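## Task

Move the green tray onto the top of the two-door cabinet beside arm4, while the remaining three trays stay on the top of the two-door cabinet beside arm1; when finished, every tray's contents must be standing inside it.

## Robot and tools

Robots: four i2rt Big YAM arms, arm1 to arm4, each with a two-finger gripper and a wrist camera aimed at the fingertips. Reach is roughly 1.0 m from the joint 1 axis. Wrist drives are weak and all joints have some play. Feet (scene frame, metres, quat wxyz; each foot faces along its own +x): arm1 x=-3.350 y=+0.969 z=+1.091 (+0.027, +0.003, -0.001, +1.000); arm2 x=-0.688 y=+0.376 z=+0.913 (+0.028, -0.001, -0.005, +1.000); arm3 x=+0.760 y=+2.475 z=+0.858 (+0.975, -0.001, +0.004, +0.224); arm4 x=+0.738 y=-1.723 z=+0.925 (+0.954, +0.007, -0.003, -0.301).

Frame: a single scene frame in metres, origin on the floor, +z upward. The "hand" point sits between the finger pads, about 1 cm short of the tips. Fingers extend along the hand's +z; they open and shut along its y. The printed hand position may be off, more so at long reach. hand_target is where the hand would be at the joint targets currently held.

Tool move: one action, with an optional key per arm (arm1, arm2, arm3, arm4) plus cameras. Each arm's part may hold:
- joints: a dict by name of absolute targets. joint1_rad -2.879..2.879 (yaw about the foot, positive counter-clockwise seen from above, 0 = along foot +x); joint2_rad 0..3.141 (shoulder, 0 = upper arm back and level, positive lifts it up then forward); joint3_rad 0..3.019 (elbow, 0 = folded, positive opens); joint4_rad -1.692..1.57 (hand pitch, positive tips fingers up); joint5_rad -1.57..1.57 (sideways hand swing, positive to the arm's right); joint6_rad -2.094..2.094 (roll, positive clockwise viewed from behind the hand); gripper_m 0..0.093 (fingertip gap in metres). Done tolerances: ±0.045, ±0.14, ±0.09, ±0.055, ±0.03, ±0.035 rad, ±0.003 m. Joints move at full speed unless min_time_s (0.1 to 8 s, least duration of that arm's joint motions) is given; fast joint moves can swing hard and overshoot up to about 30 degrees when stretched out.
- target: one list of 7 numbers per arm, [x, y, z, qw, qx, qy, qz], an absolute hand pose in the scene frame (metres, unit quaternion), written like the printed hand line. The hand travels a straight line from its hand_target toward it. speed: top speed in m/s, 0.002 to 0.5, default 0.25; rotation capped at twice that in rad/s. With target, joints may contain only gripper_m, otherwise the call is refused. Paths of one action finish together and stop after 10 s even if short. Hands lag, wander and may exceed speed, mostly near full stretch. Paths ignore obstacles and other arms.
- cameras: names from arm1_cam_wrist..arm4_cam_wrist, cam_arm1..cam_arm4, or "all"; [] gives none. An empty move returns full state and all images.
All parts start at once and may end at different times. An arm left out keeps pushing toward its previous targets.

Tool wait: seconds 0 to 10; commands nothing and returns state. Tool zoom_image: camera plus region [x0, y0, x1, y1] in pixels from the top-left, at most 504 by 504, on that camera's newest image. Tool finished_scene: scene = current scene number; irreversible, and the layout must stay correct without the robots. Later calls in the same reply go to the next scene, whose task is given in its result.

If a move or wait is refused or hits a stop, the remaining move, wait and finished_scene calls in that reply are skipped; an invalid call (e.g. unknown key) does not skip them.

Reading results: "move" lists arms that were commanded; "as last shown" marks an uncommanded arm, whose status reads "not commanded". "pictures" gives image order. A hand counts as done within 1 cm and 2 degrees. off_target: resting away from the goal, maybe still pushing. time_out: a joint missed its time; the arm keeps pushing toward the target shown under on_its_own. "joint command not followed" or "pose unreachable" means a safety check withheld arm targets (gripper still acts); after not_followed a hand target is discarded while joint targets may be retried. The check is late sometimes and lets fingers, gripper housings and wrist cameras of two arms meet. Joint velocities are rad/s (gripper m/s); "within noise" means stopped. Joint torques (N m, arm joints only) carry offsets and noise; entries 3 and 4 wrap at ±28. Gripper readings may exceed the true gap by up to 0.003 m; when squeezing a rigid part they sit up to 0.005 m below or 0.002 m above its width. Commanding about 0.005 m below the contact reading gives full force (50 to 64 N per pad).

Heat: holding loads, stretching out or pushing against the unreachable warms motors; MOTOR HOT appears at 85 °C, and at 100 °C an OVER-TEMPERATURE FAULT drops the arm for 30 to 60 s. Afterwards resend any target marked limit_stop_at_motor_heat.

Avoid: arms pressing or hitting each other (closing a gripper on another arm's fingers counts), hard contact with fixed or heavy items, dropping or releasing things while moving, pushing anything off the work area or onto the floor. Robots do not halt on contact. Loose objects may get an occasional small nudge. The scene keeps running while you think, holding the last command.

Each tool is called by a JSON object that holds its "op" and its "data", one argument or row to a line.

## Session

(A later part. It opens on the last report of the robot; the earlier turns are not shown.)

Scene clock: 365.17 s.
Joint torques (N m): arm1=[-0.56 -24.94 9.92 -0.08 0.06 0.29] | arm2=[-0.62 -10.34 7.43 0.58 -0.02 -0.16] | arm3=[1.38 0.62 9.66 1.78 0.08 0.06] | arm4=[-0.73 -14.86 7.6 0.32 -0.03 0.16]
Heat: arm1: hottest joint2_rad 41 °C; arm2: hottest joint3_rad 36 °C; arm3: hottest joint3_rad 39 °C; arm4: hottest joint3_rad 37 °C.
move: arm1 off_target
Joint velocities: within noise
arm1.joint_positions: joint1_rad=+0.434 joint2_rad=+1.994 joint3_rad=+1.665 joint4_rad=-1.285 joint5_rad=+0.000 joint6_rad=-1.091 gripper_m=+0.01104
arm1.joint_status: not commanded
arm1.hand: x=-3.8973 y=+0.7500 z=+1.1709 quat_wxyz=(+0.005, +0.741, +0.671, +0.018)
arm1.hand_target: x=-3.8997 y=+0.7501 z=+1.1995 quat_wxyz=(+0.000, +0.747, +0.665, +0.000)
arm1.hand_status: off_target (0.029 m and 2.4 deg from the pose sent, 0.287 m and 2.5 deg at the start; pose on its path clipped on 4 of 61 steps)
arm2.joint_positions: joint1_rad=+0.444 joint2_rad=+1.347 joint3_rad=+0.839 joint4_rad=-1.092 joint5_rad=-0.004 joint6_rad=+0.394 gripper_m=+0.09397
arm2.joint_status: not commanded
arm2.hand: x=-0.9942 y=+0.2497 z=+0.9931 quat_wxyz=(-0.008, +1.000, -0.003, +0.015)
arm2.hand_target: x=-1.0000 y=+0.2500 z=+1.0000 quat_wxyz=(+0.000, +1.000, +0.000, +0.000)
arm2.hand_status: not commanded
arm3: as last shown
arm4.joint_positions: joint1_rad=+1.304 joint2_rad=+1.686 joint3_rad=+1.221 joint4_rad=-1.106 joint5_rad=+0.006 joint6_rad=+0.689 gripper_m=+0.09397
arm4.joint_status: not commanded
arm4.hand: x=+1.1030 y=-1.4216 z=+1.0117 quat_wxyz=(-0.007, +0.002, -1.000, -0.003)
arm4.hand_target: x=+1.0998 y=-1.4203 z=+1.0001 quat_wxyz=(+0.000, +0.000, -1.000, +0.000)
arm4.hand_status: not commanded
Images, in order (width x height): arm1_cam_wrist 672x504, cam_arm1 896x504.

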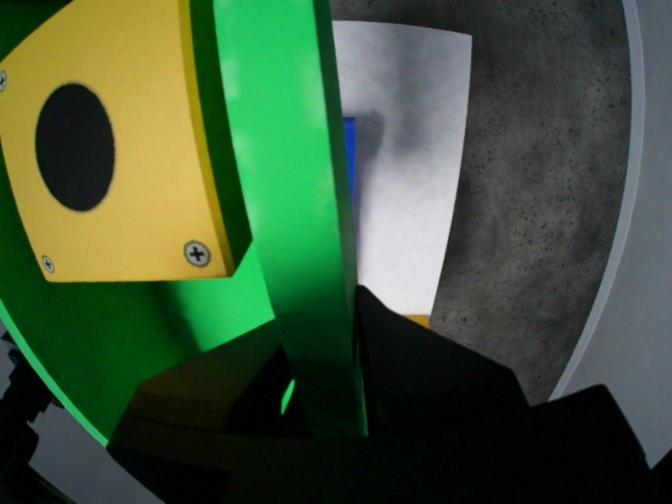

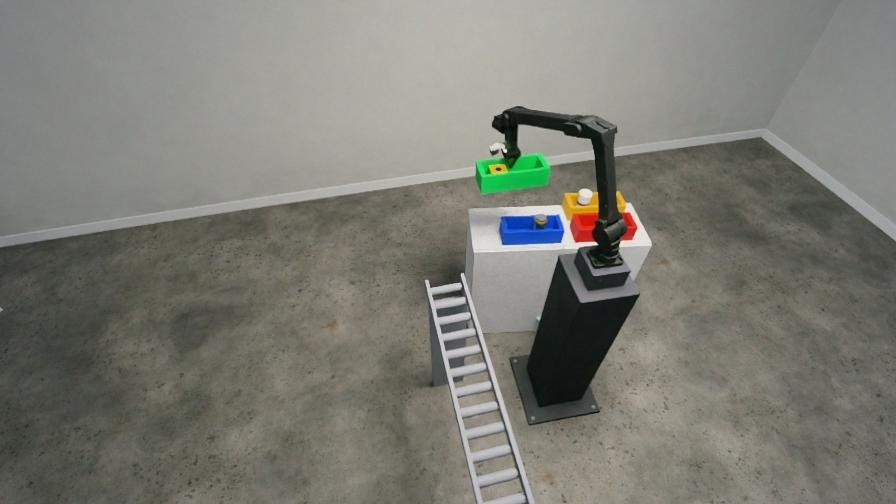

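{"op": "move", "data": {
  "arm1": {"target":[-3.5,0.42,1.23,0,0.026,1,0],"speed":0.22},
  "cameras": ["arm1_cam_wrist","cam_arm1"]
}}

{"op": "zoom_image", "data": {
  "camera": "cam_arm1",
  "region": [380, 100, 680, 400]
}}

Scene clock: 389.90 s.
Joint torques (N m): arm1=[-0.62 -20.54 14.53 -0.25 0.05 -0.04] | arm2=[0.38 -9.76 7.43 0.72 0.04 -0.12] | arm3=[1.32 0.67 9.66 1.8 0.07 0.06] | arm4=[-0.5 -14.74 7.68 0.42 -0.02 0.13]
Heat: arm1: hottest joint2_rad 44 °C; arm2: hottest joint3_rad 36 °C; arm3: hottest joint3_rad 39 °C; arm4: hottest joint3_rad 37 °C.
move: arm1 off_target
Joint velocities: within noise
arm1.joint_positions: joint1_rad=+1.355 joint2_rad=+1.871 joint3_rad=+1.566 joint4_rad=-1.318 joint5_rad=-0.002 joint6_rad=-1.767 gripper_m=+0.01104
arm1.joint_status: not commanded
arm1.hand: x=-3.4955 y=+0.4383 z=+1.2014 quat_wxyz=(+0.004, +0.037, +0.999, +0.026)
arm1.hand_target: x=-3.4997 y=+0.4215 z=+1.2301 quat_wxyz=(-0.001, +0.026, +1.000, -0.001)
arm1.hand_status: off_target (0.034 m and 3.2 deg from the pose sent, 0.520 m and 92.7 deg at the start)
arm2, arm3, arm4: as last shown
Images, in order (width x height): arm1_cam_wrist 672x504, cam_arm1 896x504.

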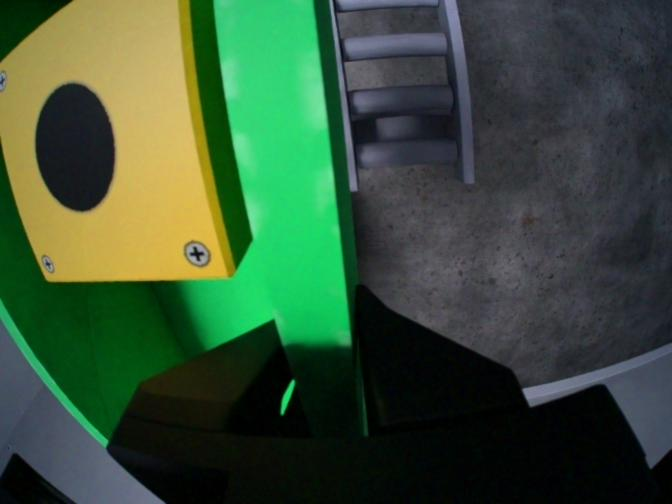

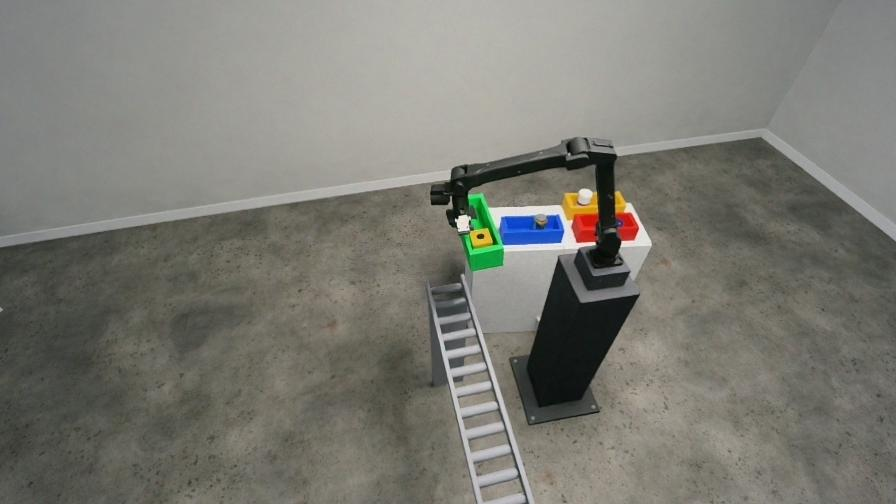

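Scaled by 1.680 from the camera's image (finer frame: 1280x720).

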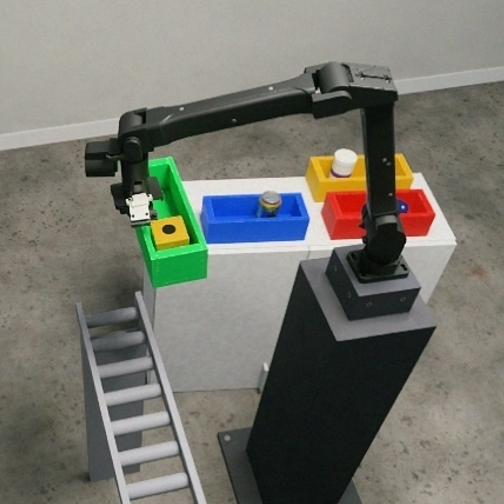

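{"op": "move", "data": {
  "arm1": {"target":[-3.36,0.3,1.12,0,0.026,1,0],"speed":0.2},
  "cameras": ["arm1_cam_wrist","cam_arm1"]
}}

{"op": "zoom_image", "data": {
  "camera": "cam_arm1",
  "region": [380, 150, 630, 400]
}}

Scene clock: 432.40 s.
Joint torques (N m): arm1=[-0.26 -25.93 13.94 0.08 0.11 0.27] | arm2=[0.21 -10.29 7.02 0.77 0.03 -0.14] | arm3=[1.44 0.67 9.66 1.8 0.07 0.06] | arm4=[-0.79 -14.51 7.61 0.38 -0.02 0.13]
Heat: arm1: hottest joint2_rad 40 °C; arm2: hottest joint3_rad 36 °C; arm3: hottest joint3_rad 39 °C; arm4: hottest joint3_rad 37 °C.
move: arm1 off_target
Joint velocities: within noise
arm1.joint_positions: joint1_rad=+1.608 joint2_rad=+2.230 joint3_rad=+1.840 joint4_rad=-1.249 joint5_rad=-0.005 joint6_rad=-1.548 gripper_m=+0.01104
arm1.joint_status: not commanded
arm1.hand: x=-3.3599 y=+0.3250 z=+1.0857 quat_wxyz=(-0.001, +0.020, +0.999, +0.035)
arm1.hand_target: x=-3.3599 y=+0.3020 z=+1.1206 quat_wxyz=(+0.000, +0.026, +1.000, +0.000)
arm1.hand_status: off_target (0.042 m and 4.1 deg from the pose sent, 0.210 m and 3.2 deg at the start)
arm2, arm3, arm4: as last shown
Images, in order (width x height): arm1_cam_wrist 672x504, cam_arm1 896x504.

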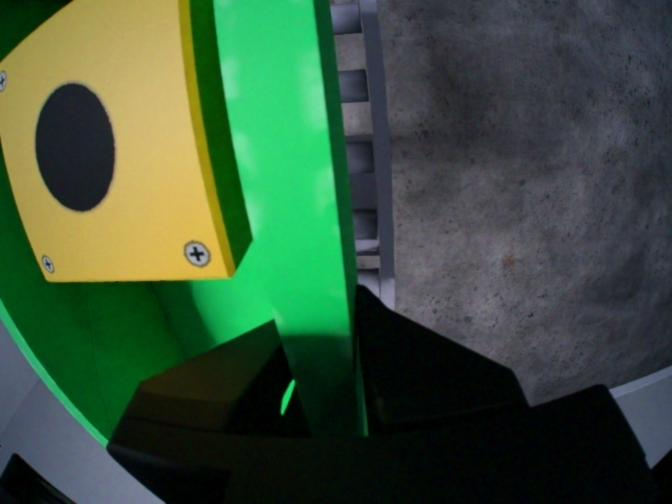

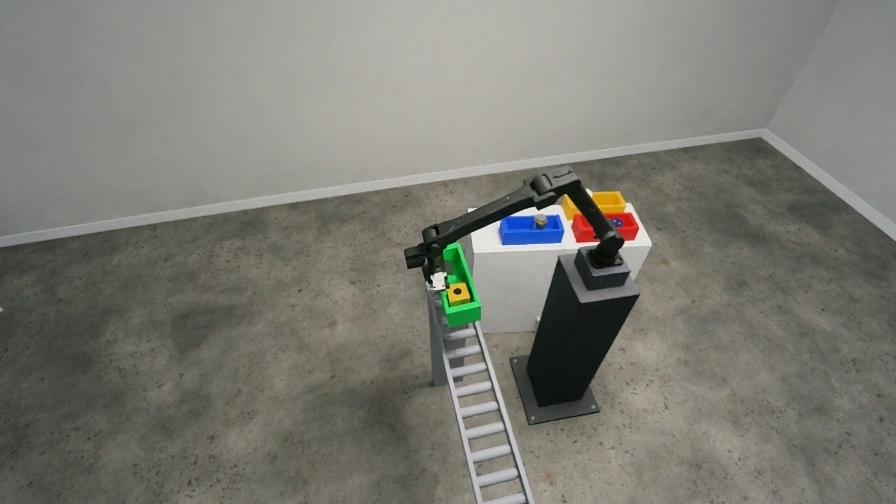

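Scaled by 2.016 from the camera's image (finer frame: 1280x720).

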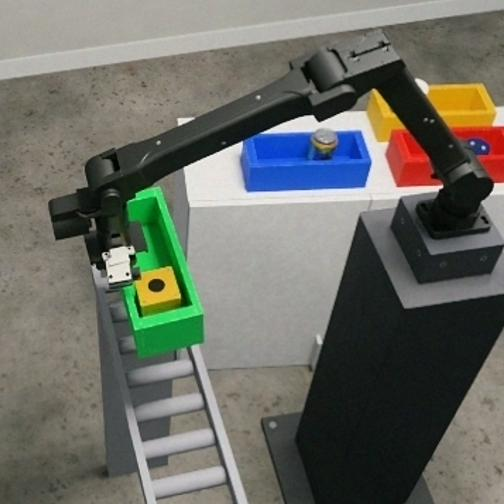

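{"op": "move", "data": {
  "arm1": {"target":[-3.36,0.287,1.065,0,0.026,0.999,-0.035],"speed":0.12},
  "cameras": ["arm1_cam_wrist","cam_arm1"]
}}

{"op": "zoom_image", "data": {
  "camera": "cam_arm1",
  "region": [400, 210, 560, 370]
}}

Scene clock: 448.03 s.
Joint torques (N m): arm1=[-0.32 -27.34 9.57 0.87 0.12 0.27] | arm2=[-0.09 -9.41 7.25 0.83 0.06 -0.1] | arm3=[1.38 0.67 9.68 1.78 0.07 0.06] | arm4=[-0.5 -14.56 7.64 0.29 -0.01 0.14]
Heat: arm1: hottest joint2_rad 40 °C; arm2: hottest joint3_rad 36 °C; arm3: hottest joint3_rad 39 °C; arm4: hottest joint3_rad 37 °C.
move: arm1 off_target
Joint velocities: within noise
arm1.joint_positions: joint1_rad=+1.608 joint2_rad=+2.290 joint3_rad=+1.822 joint4_rad=-1.080 joint5_rad=-0.004 joint6_rad=-1.547 gripper_m=+0.01104
arm1.joint_status: not commanded
arm1.hand: x=-3.3607 y=+0.2998 z=+1.0409 quat_wxyz=(-0.001, +0.020, +1.000, -0.011)
arm1.hand_target: x=-3.3599 y=+0.2875 z=+1.0651 quat_wxyz=(+0.000, +0.026, +0.999, -0.035)
arm1.hand_status: off_target (0.027 m and 2.9 deg from the pose sent, 0.043 m and 8.0 deg at the start)
arm2, arm3, arm4: as last shown
Images, in order (width x height): arm1_cam_wrist 672x504, cam_arm1 896x504.

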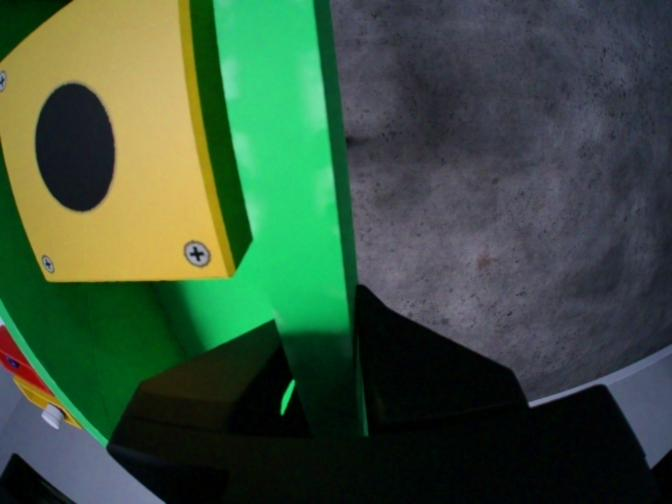

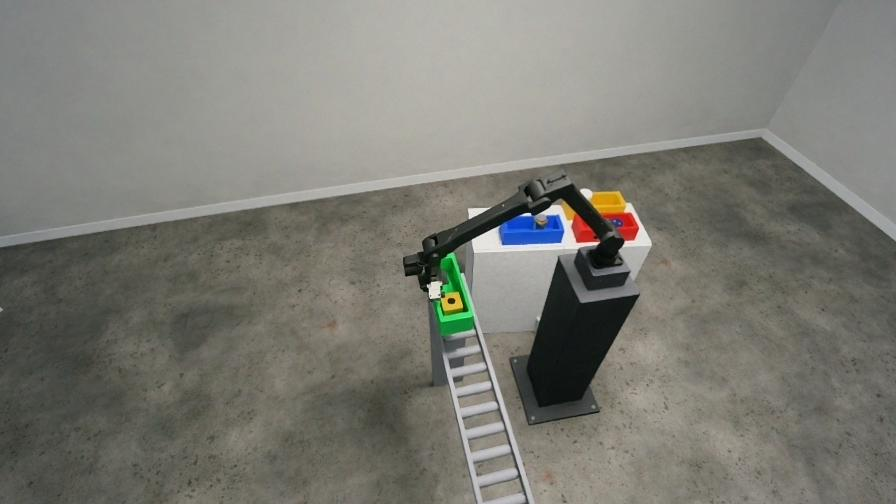

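Scaled by 3.150 from the camera's image (finer frame: 1280x720).

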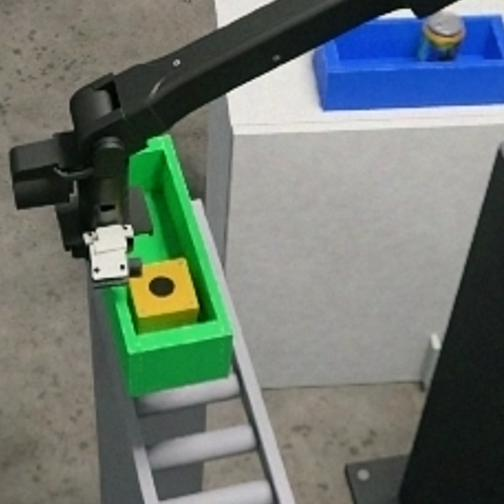

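{"op": "move", "data": {
  "arm1": {"target":[-3.36,0.299,1.035,0,0.026,0.999,-0.045],"speed":0.1},
  "cameras": ["cam_arm1","arm1_cam_wrist"]
}}

{"op": "zoom_image", "data": {
  "camera": "cam_arm1",
  "region": [420, 240, 520, 340]
}}

Scene clock: 460.37 s.
Joint torques (N m): arm1=[-0.21 -27.28 8.83 0.94 0.11 0.28] | arm2=[0.5 -9.88 7.16 0.73 -0.04 -0.07] | arm3=[1.38 0.73 9.66 1.74 0.07 0.06] | arm4=[-0.44 -14.45 7.57 0.29 -0.03 0.14]
Heat: arm1: hottest joint2_rad 41 °C; arm2: hottest joint3_rad 36 °C; arm3: hottest joint3_rad 39 °C; arm4: hottest joint3_rad 37 °C.
move: arm1 off_target
Joint velocities: within noise
arm1.joint_positions: joint1_rad=+1.608 joint2_rad=+2.290 joint3_rad=+1.730 joint4_rad=-0.968 joint5_rad=-0.004 joint6_rad=-1.547 gripper_m=+0.01104
arm1.joint_status: not commanded
arm1.hand: x=-3.3607 y=+0.3121 z=+1.0105 quat_wxyz=(-0.001, +0.020, +1.000, -0.021)
arm1.hand_target: x=-3.3599 y=+0.2994 z=+1.0351 quat_wxyz=(+0.000, +0.026, +0.999, -0.045)
arm1.hand_status: off_target (0.028 m and 2.8 deg from the pose sent, 0.006 m and 4.0 deg at the start)
arm2, arm3, arm4: as last shown
pictures: arm1_cam_wrist, cam_arm1
Images, in order (width x height): arm1_cam_wrist 672x504, cam_arm1 896x504.

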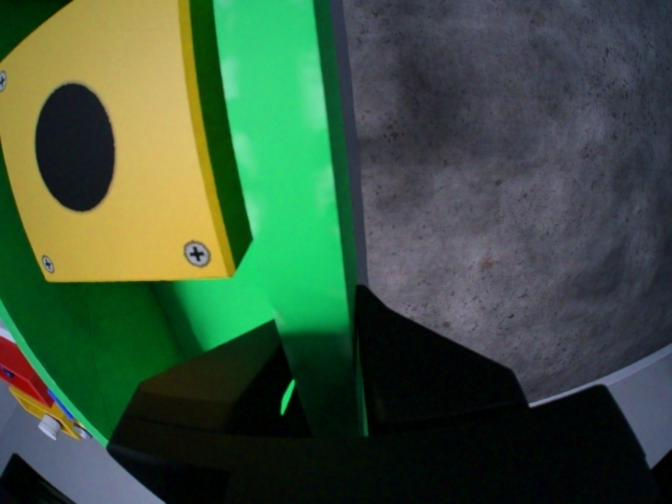

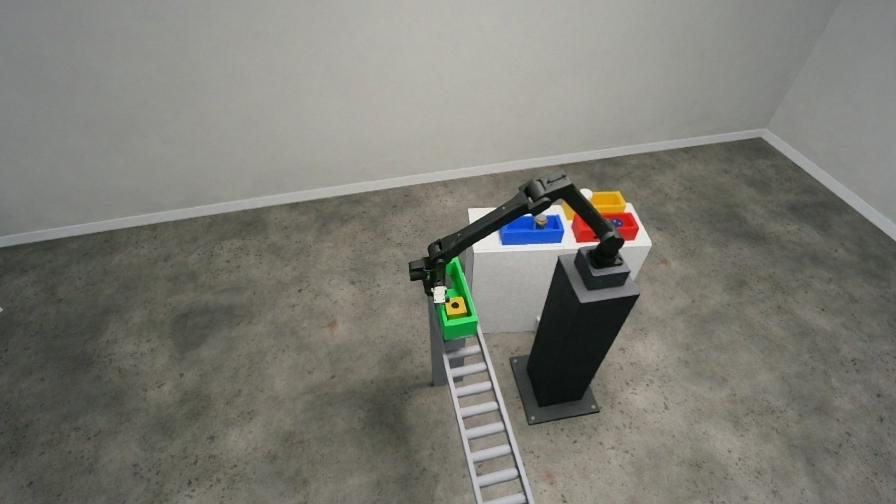

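Scaled by 5.040 from the camera's image (finer frame: 1280x720).

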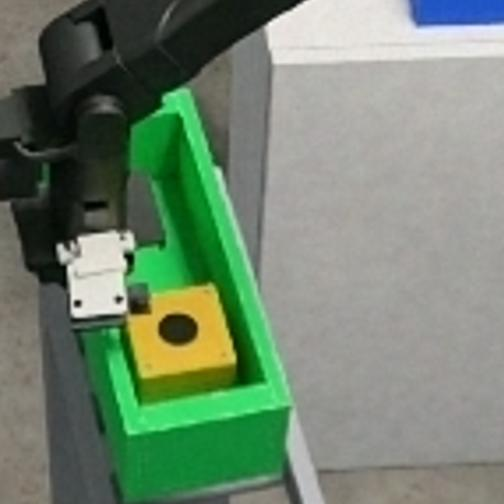

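{"op": "move", "data": {
  "arm1": {"target":[-3.36,0.3015,1.015,0,0.026,0.999,-0.028],"speed":0.1},
  "cameras": ["cam_arm1","arm1_cam_wrist"]
}}

{"op": "zoom_image", "data": {
  "camera": "cam_arm1",
  "region": [420, 260, 520, 360]
}}

Scene clock: 481.53 s.
Joint torques (N m): arm1=[-0.26 -26.52 10.3 0.38 0.11 0.27] | arm2=[-0.32 -9.99 7.39 0.7 -0.01 -0.12] | arm3=[1.44 0.73 9.68 1.77 0.08 0.06] | arm4=[-0.5 -14.68 7.6 0.42 -0.02 0.13]
Heat: arm1: hottest joint2_rad 42 °C; arm2: hottest joint3_rad 36 °C; arm3: hottest joint3_rad 40 °C; arm4: hottest joint3_rad 37 °C.
move: arm1 off_target
Joint velocities: within noise
arm1.joint_positions: joint1_rad=+1.608 joint2_rad=+2.320 joint3_rad=+1.730 joint4_rad=-0.968 joint5_rad=-0.004 joint6_rad=-1.547 gripper_m=+0.01104
arm1.joint_status: not commanded
arm1.hand: x=-3.3608 y=+0.3188 z=+0.9915 quat_wxyz=(-0.001, +0.020, +1.000, -0.006)
arm1.hand_target: x=-3.3599 y=+0.3021 z=+1.0153 quat_wxyz=(+0.000, +0.026, +0.999, -0.028)
arm1.hand_status: off_target (0.029 m and 2.6 deg from the pose sent, 0.012 m and 1.1 deg at the start)
arm2, arm4: as last shown
arm3.joint_positions: joint1_rad=-0.464 joint2_rad=+0.621 joint3_rad=+1.351 joint4_rad=-1.179 joint5_rad=+0.120 joint6_rad=+0.657 gripper_m=+0.09396
arm3.joint_status: not commanded
arm3.hand: x=+1.0245 y=+2.4525 z=+1.4105 quat_wxyz=(-0.518, -0.307, -0.790, -0.118)
arm3.hand_target: x=+1.0215 y=+2.4526 z=+1.4253 quat_wxyz=(-0.530, -0.305, -0.781, -0.122)
arm3.hand_status: not commanded
pictures: arm1_cam_wrist, cam_arm1
Images, in order (width x height): arm1_cam_wrist 672x504, cam_arm1 896x504.

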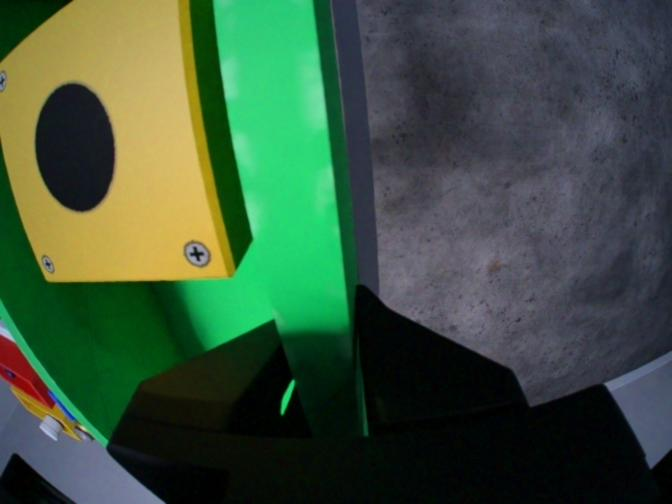

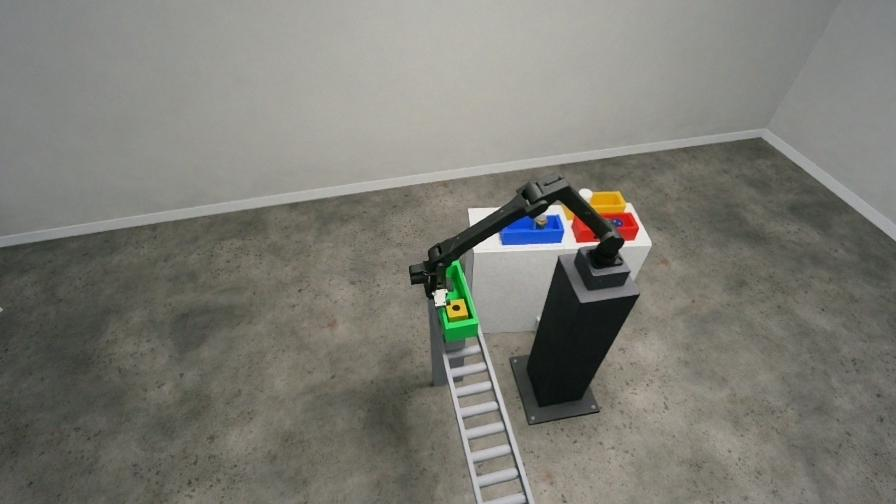

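Scaled by 5.040 from the camera's image (finer frame: 1280x720).

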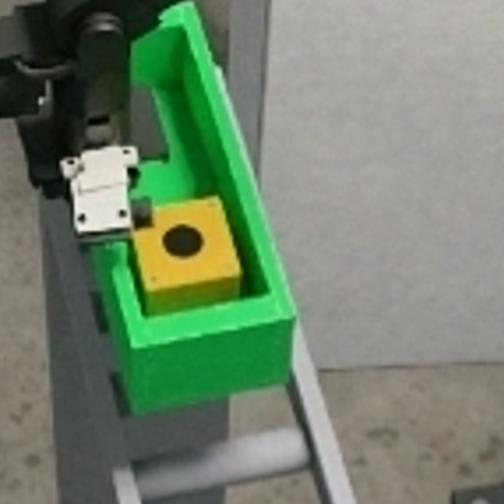

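{"op": "move", "data": {
  "arm1": {"target":[-3.36,0.2965,0.995,0,0.026,0.999,-0.028],"speed":0.1},
  "cameras": ["cam_arm1","arm1_cam_wrist"]
}}

{"op": "zoom_image", "data": {
  "camera": "cam_arm1",
  "region": [420, 260, 520, 360]
}}

Scene clock: 494.80 s.
Joint torques (N m): arm1=[-0.38 -26.64 11.41 0.76 0.11 0.27] | arm2=[0.38 -10.05 7.36 0.61 -0.02 -0.08] | arm3=[1.38 0.73 9.66 1.8 0.08 0.07] | arm4=[-0.73 -14.62 7.61 0.42 -0.03 0.12]
Heat: arm1: hottest joint2_rad 43 °C; arm2: hottest joint3_rad 36 °C; arm3: hottest joint3_rad 40 °C; arm4: hottest joint3_rad 37 °C.
move: arm1 off_target
Joint velocities: within noise
arm1.joint_positions: joint1_rad=+1.608 joint2_rad=+2.360 joint3_rad=+1.730 joint4_rad=-0.955 joint5_rad=-0.004 joint6_rad=-1.547 gripper_m=+0.01104
arm1.joint_status: not commanded
arm1.hand: x=-3.3608 y=+0.3253 z=+0.9667 quat_wxyz=(-0.001, +0.020, +1.000, +0.008)
arm1.hand_target: x=-3.3599 y=+0.2979 z=+0.9960 quat_wxyz=(+0.000, +0.026, +0.999, -0.028)
arm1.hand_status: off_target (0.040 m and 4.1 deg from the pose sent, 0.023 m and 2.6 deg at the start)
arm2, arm3, arm4: as last shown
pictures: arm1_cam_wrist, cam_arm1
Images, in order (width x height): arm1_cam_wrist 672x504, cam_arm1 896x504.

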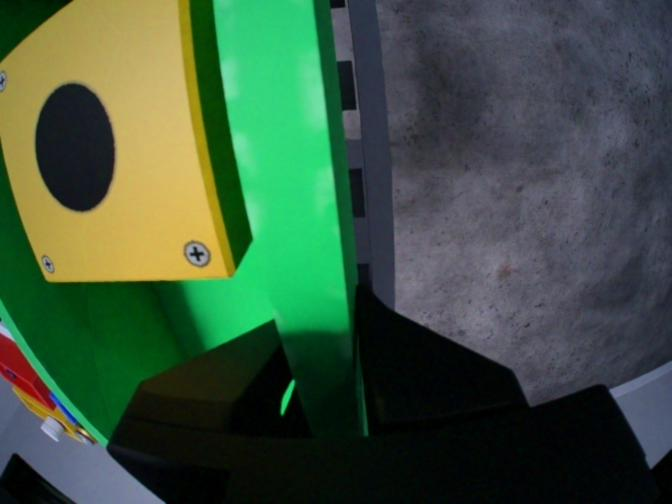

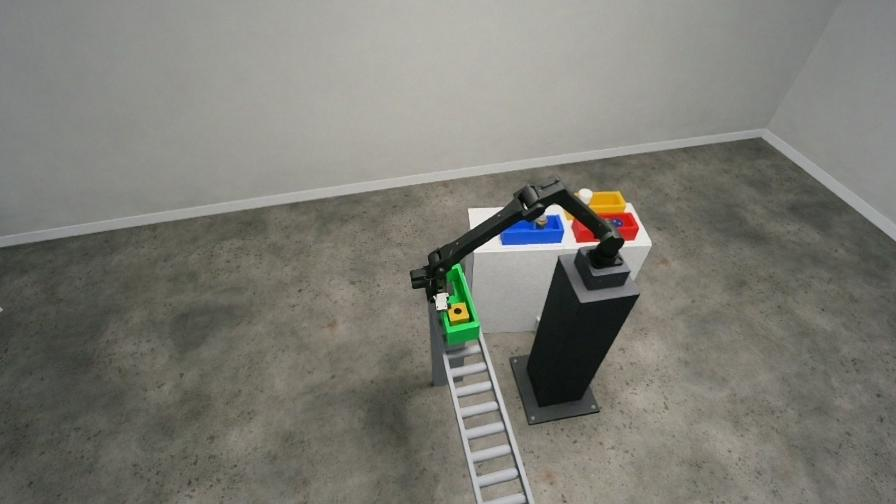

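Scaled by 5.040 from the camera's image (finer frame: 1280x720).

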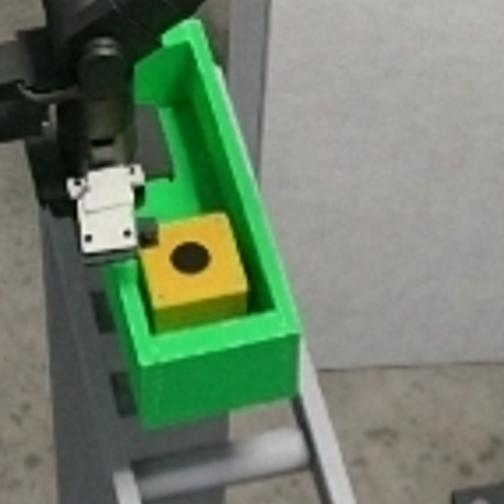

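{"op": "move", "data": {
  "arm1": {"target":[-3.36,0.283,1.0,0,0.026,0.999,-0.036],"speed":0.1},
  "cameras": ["cam_arm1","arm1_cam_wrist"]
}}

{"op": "zoom_image", "data": {
  "camera": "cam_arm1",
  "region": [420, 260, 520, 360]
}}

Scene clock: 509.60 s.
Joint torques (N m): arm1=[0.03 -26.29 12.66 0.32 0.11 0.27] | arm2=[0.44 -9.99 7.54 0.62 -0.02 -0.01] | arm3=[1.38 0.73 9.66 1.81 0.07 0.06] | arm4=[-0.79 -14.86 7.56 0.38 -0.02 0.16]
Heat: arm1: hottest joint2_rad 44 °C; arm2: hottest joint3_rad 36 °C; arm3: hottest joint3_rad 40 °C; arm4: hottest joint3_rad 37 °C.
move: arm1 off_target
Joint velocities: within noise
arm1.joint_positions: joint1_rad=+1.608 joint2_rad=+2.367 joint3_rad=+1.764 joint4_rad=-0.955 joint5_rad=-0.004 joint6_rad=-1.546 gripper_m=+0.01104
arm1.joint_status: not commanded
arm1.hand: x=-3.3610 y=+0.3114 z=+0.9723 quat_wxyz=(-0.001, +0.021, +1.000, -0.005)
arm1.hand_target: x=-3.3599 y=+0.2846 z=+1.0009 quat_wxyz=(+0.000, +0.026, +0.999, -0.036)
arm1.hand_status: off_target (0.040 m and 3.6 deg from the pose sent, 0.054 m and 5.1 deg at the start)
arm2, arm3, arm4: as last shown
pictures: arm1_cam_wrist, cam_arm1
Images, in order (width x height): arm1_cam_wrist 672x504, cam_arm1 896x504.

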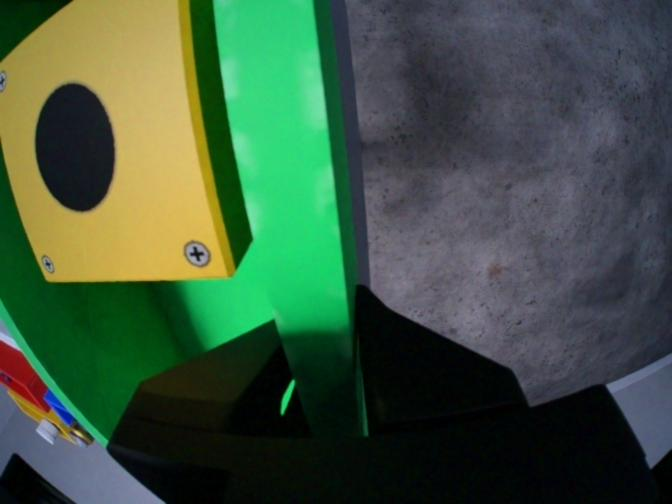

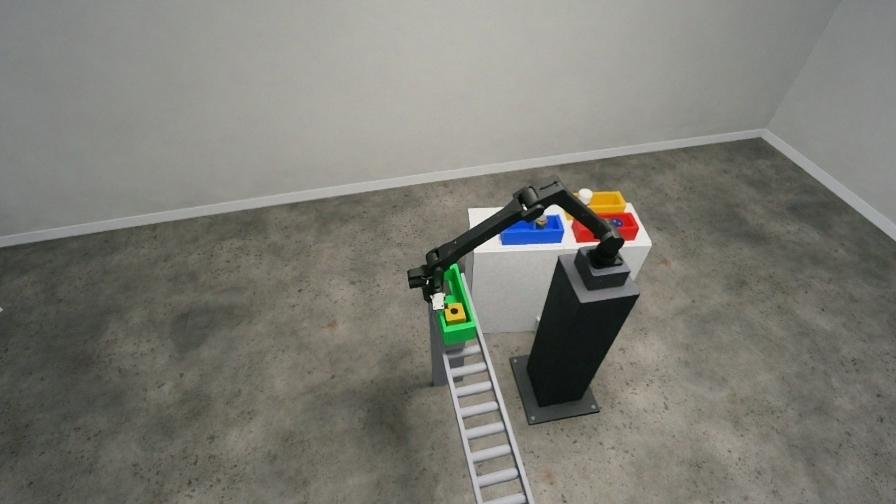

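Scaled by 5.040 from the camera's image (finer frame: 1280x720).

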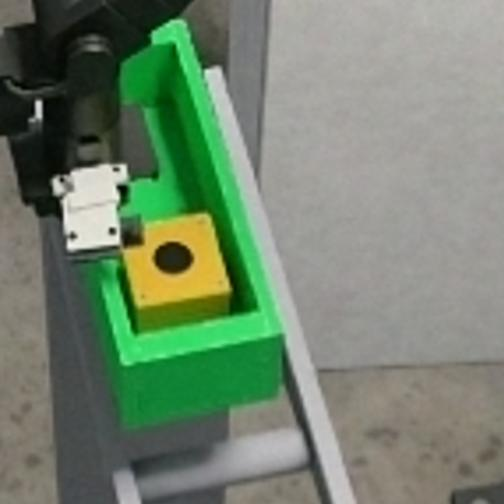

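{"op": "move", "data": {
  "arm1": {"target":[-3.36,0.287,0.975,0,0.026,0.999,-0.034],"speed":0.1},
  "cameras": ["cam_arm1","arm1_cam_wrist"]
}}

{"op": "zoom_image", "data": {
  "camera": "cam_arm1",
  "region": [420, 260, 520, 360]
}}

Scene clock: 521.97 s.
Joint torques (N m): arm1=[-0.09 -27.05 11.03 0.81 0.11 0.27] | arm2=[0.79 -10.23 7.08 0.72 0.04 -0.14] | arm3=[1.49 0.67 9.66 1.8 0.07 0.06] | arm4=[-0.5 -14.74 7.6 0.39 -0.01 0.17]
Heat: arm1: hottest joint2_rad 46 °C; arm2: hottest joint3_rad 36 °C; arm3: hottest joint3_rad 40 °C; arm4: hottest joint3_rad 37 °C.
move: arm1 off_target
Joint velocities: within noise
arm1.joint_positions: joint1_rad=+1.608 joint2_rad=+2.406 joint3_rad=+1.764 joint4_rad=-0.927 joint5_rad=-0.004 joint6_rad=-1.546 gripper_m=+0.01104
arm1.joint_status: not commanded
arm1.hand: x=-3.3611 y=+0.3145 z=+0.9479 quat_wxyz=(-0.001, +0.021, +1.000, +0.000)
arm1.hand_target: x=-3.3599 y=+0.2884 z=+0.9758 quat_wxyz=(+0.000, +0.026, +0.999, -0.034)
arm1.hand_status: off_target (0.039 m and 3.9 deg from the pose sent, 0.025 m and 3.4 deg at the start)
arm2.joint_positions: joint1_rad=+0.444 joint2_rad=+1.347 joint3_rad=+0.839 joint4_rad=-1.092 joint5_rad=-0.004 joint6_rad=+0.394 gripper_m=+0.09397
arm2.joint_status: not commanded
arm2.hand: x=-0.9942 y=+0.2497 z=+0.9931 quat_wxyz=(-0.008, +1.000, -0.003, +0.015)
arm2.hand_target: x=-1.0000 y=+0.2500 z=+1.0000 quat_wxyz=(+0.000, +1.000, +0.000, +0.000)
arm2.hand_status: not commanded
arm3: as last shown
arm4.joint_positions: joint1_rad=+1.304 joint2_rad=+1.686 joint3_rad=+1.221 joint4_rad=-1.106 joint5_rad=+0.006 joint6_rad=+0.689 gripper_m=+0.09397
arm4.joint_status: not commanded
arm4.hand: x=+1.1030 y=-1.4216 z=+1.0117 quat_wxyz=(-0.007, +0.002, -1.000, -0.003)
arm4.hand_target: x=+1.0998 y=-1.4203 z=+1.0001 quat_wxyz=(+0.000, +0.000, -1.000, +0.000)
arm4.hand_status: not commanded
pictures: arm1_cam_wrist, cam_arm1
Images, in order (width x height): arm1_cam_wrist 672x504, cam_arm1 896x504.

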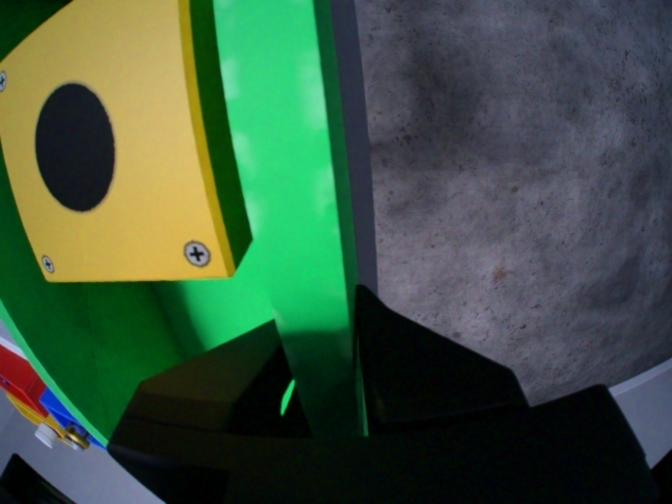

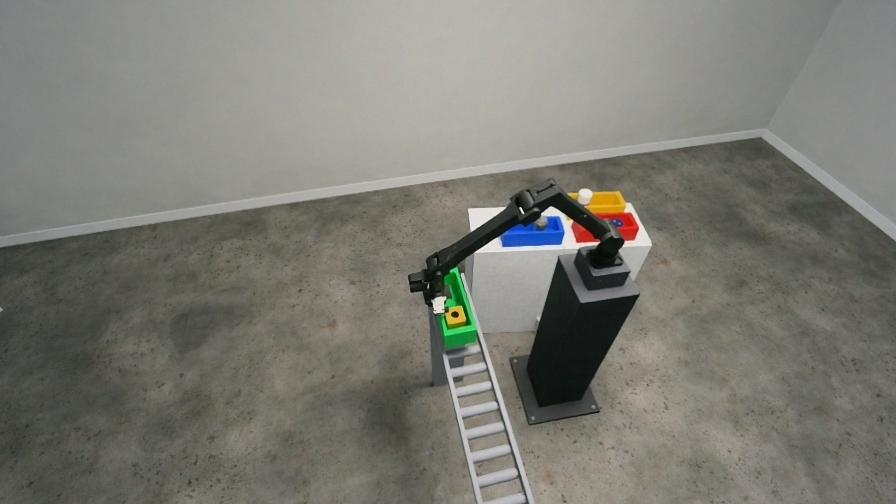

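Scaled by 5.040 from the camera's image (finer frame: 1280x720).

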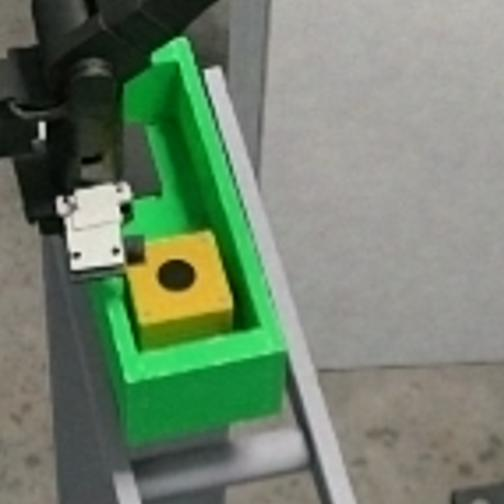

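{"op": "move", "data": {
  "arm1": {"target":[-3.36,0.292,0.95,0,0.026,0.999,-0.034],"speed":0.1},
  "cameras": ["cam_arm1","arm1_cam_wrist"]
}}

{"op": "zoom_image", "data": {
  "camera": "cam_arm1",
  "region": [420, 260, 520, 360]
}}

Scene clock: 531.60 s.
Joint torques (N m): arm1=[-0.15 -26.81 9.31 0.87 0.11 0.28] | arm2=[0.32 -9.99 7.02 0.77 -0.05 -0.14] | arm3=[1.38 0.73 9.63 1.8 0.07 0.06] | arm4=[-0.67 -15.03 7.6 0.39 0 0.14]
Heat: arm1: hottest joint2_rad 47 °C; arm2: hottest joint3_rad 36 °C; arm3: hottest joint3_rad 40 °C; arm4: hottest joint3_rad 37 °C.
move: arm1 off_target
Joint velocities: within noise
arm1.joint_positions: joint1_rad=+1.608 joint2_rad=+2.435 joint3_rad=+1.764 joint4_rad=-0.879 joint5_rad=-0.004 joint6_rad=-1.546 gripper_m=+0.01104
arm1.joint_status: not commanded
arm1.hand: x=-3.3613 y=+0.3108 z=+0.9294 quat_wxyz=(-0.001, +0.021, +1.000, -0.010)
arm1.hand_target: x=-3.3599 y=+0.2926 z=+0.9504 quat_wxyz=(+0.000, +0.026, +0.999, -0.034)
arm1.hand_status: off_target (0.028 m and 2.9 deg from the pose sent, 0.023 m and 3.9 deg at the start)
arm2, arm3, arm4: as last shown
pictures: arm1_cam_wrist, cam_arm1
Images, in order (width x height): arm1_cam_wrist 672x504, cam_arm1 896x504.

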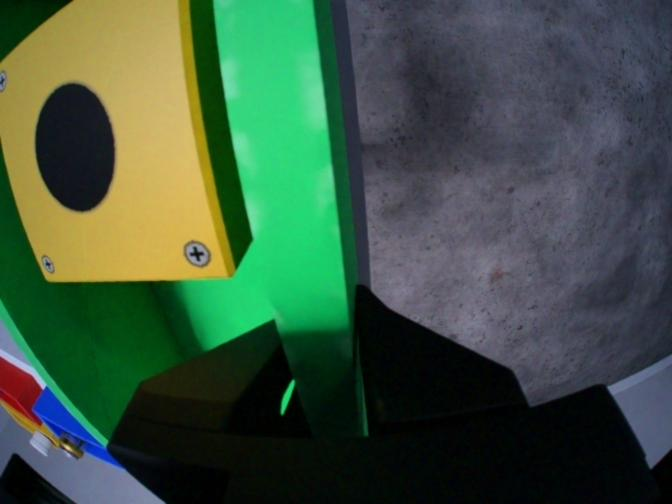

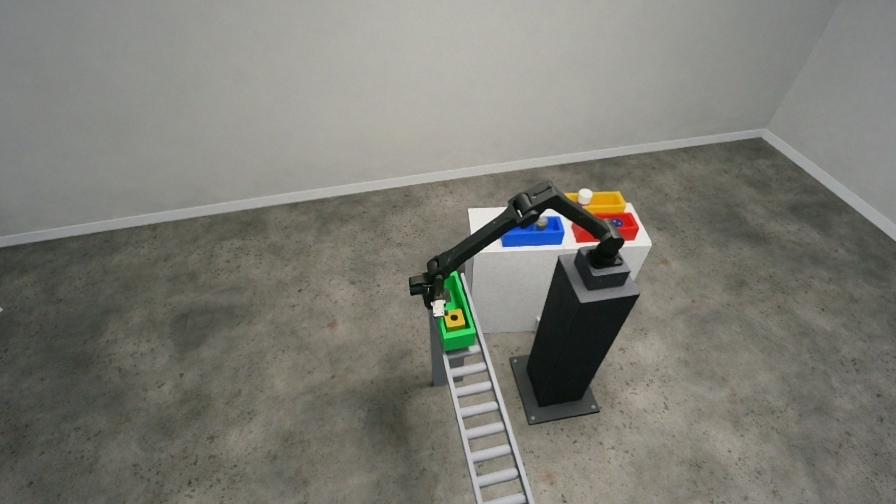

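Scaled by 5.040 from the camera's image (finer frame: 1280x720).

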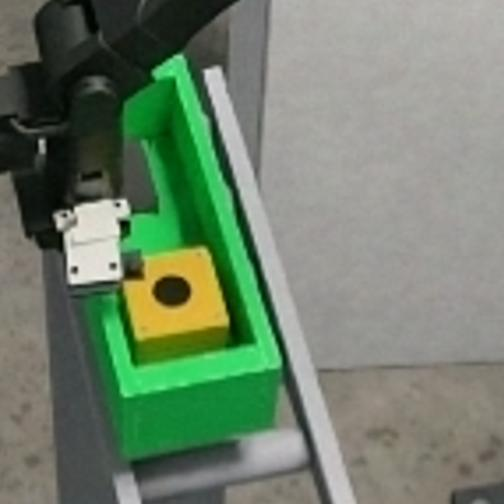

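{"op": "move", "data": {
  "arm1": {"target":[-3.36,0.3035,0.94,0,0.026,0.999,-0.03],"speed":0.1}
}}

{"op": "move", "data": {
  "arm1": {"target":[-3.36,0.305,0.922,0,0.026,0.999,-0.03],"speed":0.1},
  "cameras": ["cam_arm1","arm1_cam_wrist"]
}}

{"op": "zoom_image", "data": {
  "camera": "cam_arm1",
  "region": [420, 260, 520, 360]
}}

Scene clock: 543.00 s.
Joint torques (N m): arm1=[-0.03 -26.93 7.86 0.87 0.12 0.27] | arm2=[0.21 -9.41 7.38 0.69 0.05 -0.05] | arm3=[1.44 0.73 9.66 1.77 0.07 0.06] | arm4=[-0.85 -14.68 7.6 0.42 -0.02 0.13]
Heat: arm1: hottest joint2_rad 46 °C; arm2: hottest joint3_rad 36 °C; arm3: hottest joint3_rad 40 °C; arm4: hottest joint3_rad 37 °C.
move: arm1 off_target
Joint velocities: within noise
arm1.joint_positions: joint1_rad=+1.608 joint2_rad=+2.435 joint3_rad=+1.737 joint4_rad=-0.849 joint5_rad=-0.004 joint6_rad=-1.546 gripper_m=+0.01104
arm1.joint_status: not commanded
arm1.hand: x=-3.3612 y=+0.3166 z=+0.9215 quat_wxyz=(-0.001, +0.021, +1.000, -0.011)
arm1.hand_target: x=-3.3599 y=+0.3037 z=+0.9401 quat_wxyz=(+0.000, +0.026, +0.999, -0.030)
arm1.hand_status: off_target (0.023 m and 2.3 deg from the pose sent, 0.013 m and 2.4 deg at the start)
arm2, arm3, arm4: as last shown
pictures: none

Scene clock: 543.97 s.
Joint torques (N m): arm1=[-0.21 -25.23 7.87 0.98 0.02 0.25] | arm2=[0.38 -9.64 7.27 0.68 0.05 -0.01] | arm3=[1.32 0.79 9.68 1.8 0.08 0.06] | arm4=[-0.44 -14.92 7.58 0.36 -0.04 0.14]
Heat: arm1: hottest joint2_rad 46 °C; arm2: hottest joint3_rad 36 °C; arm3: hottest joint3_rad 40 °C; arm4: hottest joint3_rad 37 °C.
move: arm1 done
Joint velocities: within noise
arm1.joint_positions: joint1_rad=+1.608 joint2_rad=+2.441 joint3_rad=+1.737 joint4_rad=-0.824 joint5_rad=-0.001 joint6_rad=-1.544 gripper_m=+0.01104
arm1.joint_status: not commanded
arm1.hand: x=-3.3618 y=+0.3121 z=+0.9181 quat_wxyz=(-0.003, +0.021, +1.000, -0.021)
arm1.hand_target: x=-3.3599 y=+0.3051 z=+0.9222 quat_wxyz=(+0.000, +0.026, +0.999, -0.030)
arm1.hand_status: done (0.008 m and 1.2 deg from the pose sent, 0.012 m and 2.3 deg at the start)
arm2, arm3, arm4: as last shown
pictures: arm1_cam_wrist, cam_arm1
Images, in order (width x height): arm1_cam_wrist 672x504, cam_arm1 896x504.

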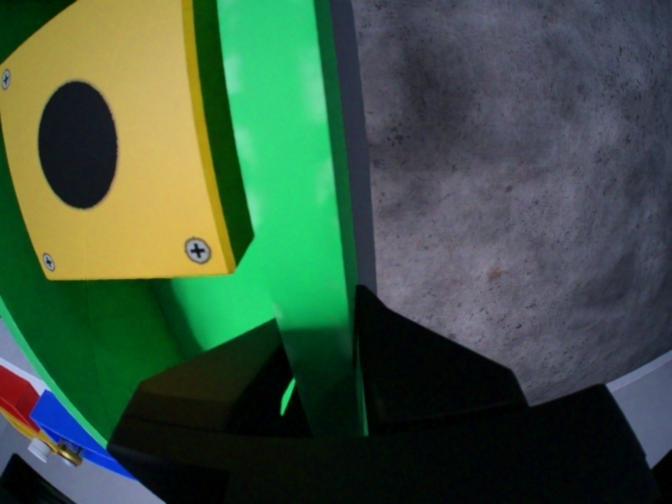

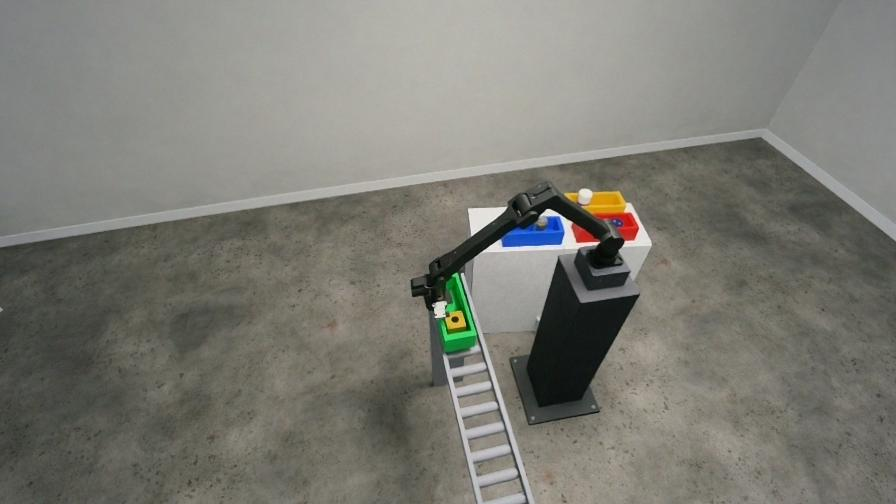

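Scaled by 5.040 from the camera's image (finer frame: 1280x720).

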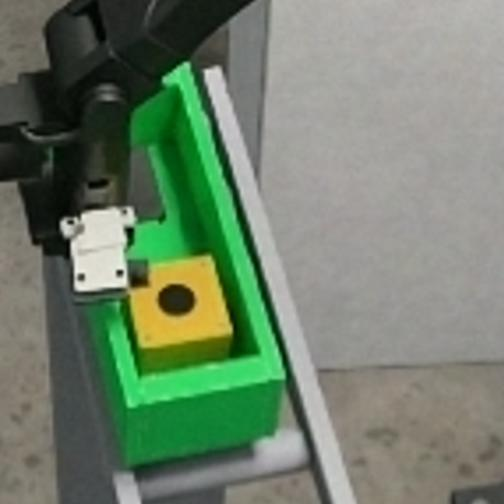

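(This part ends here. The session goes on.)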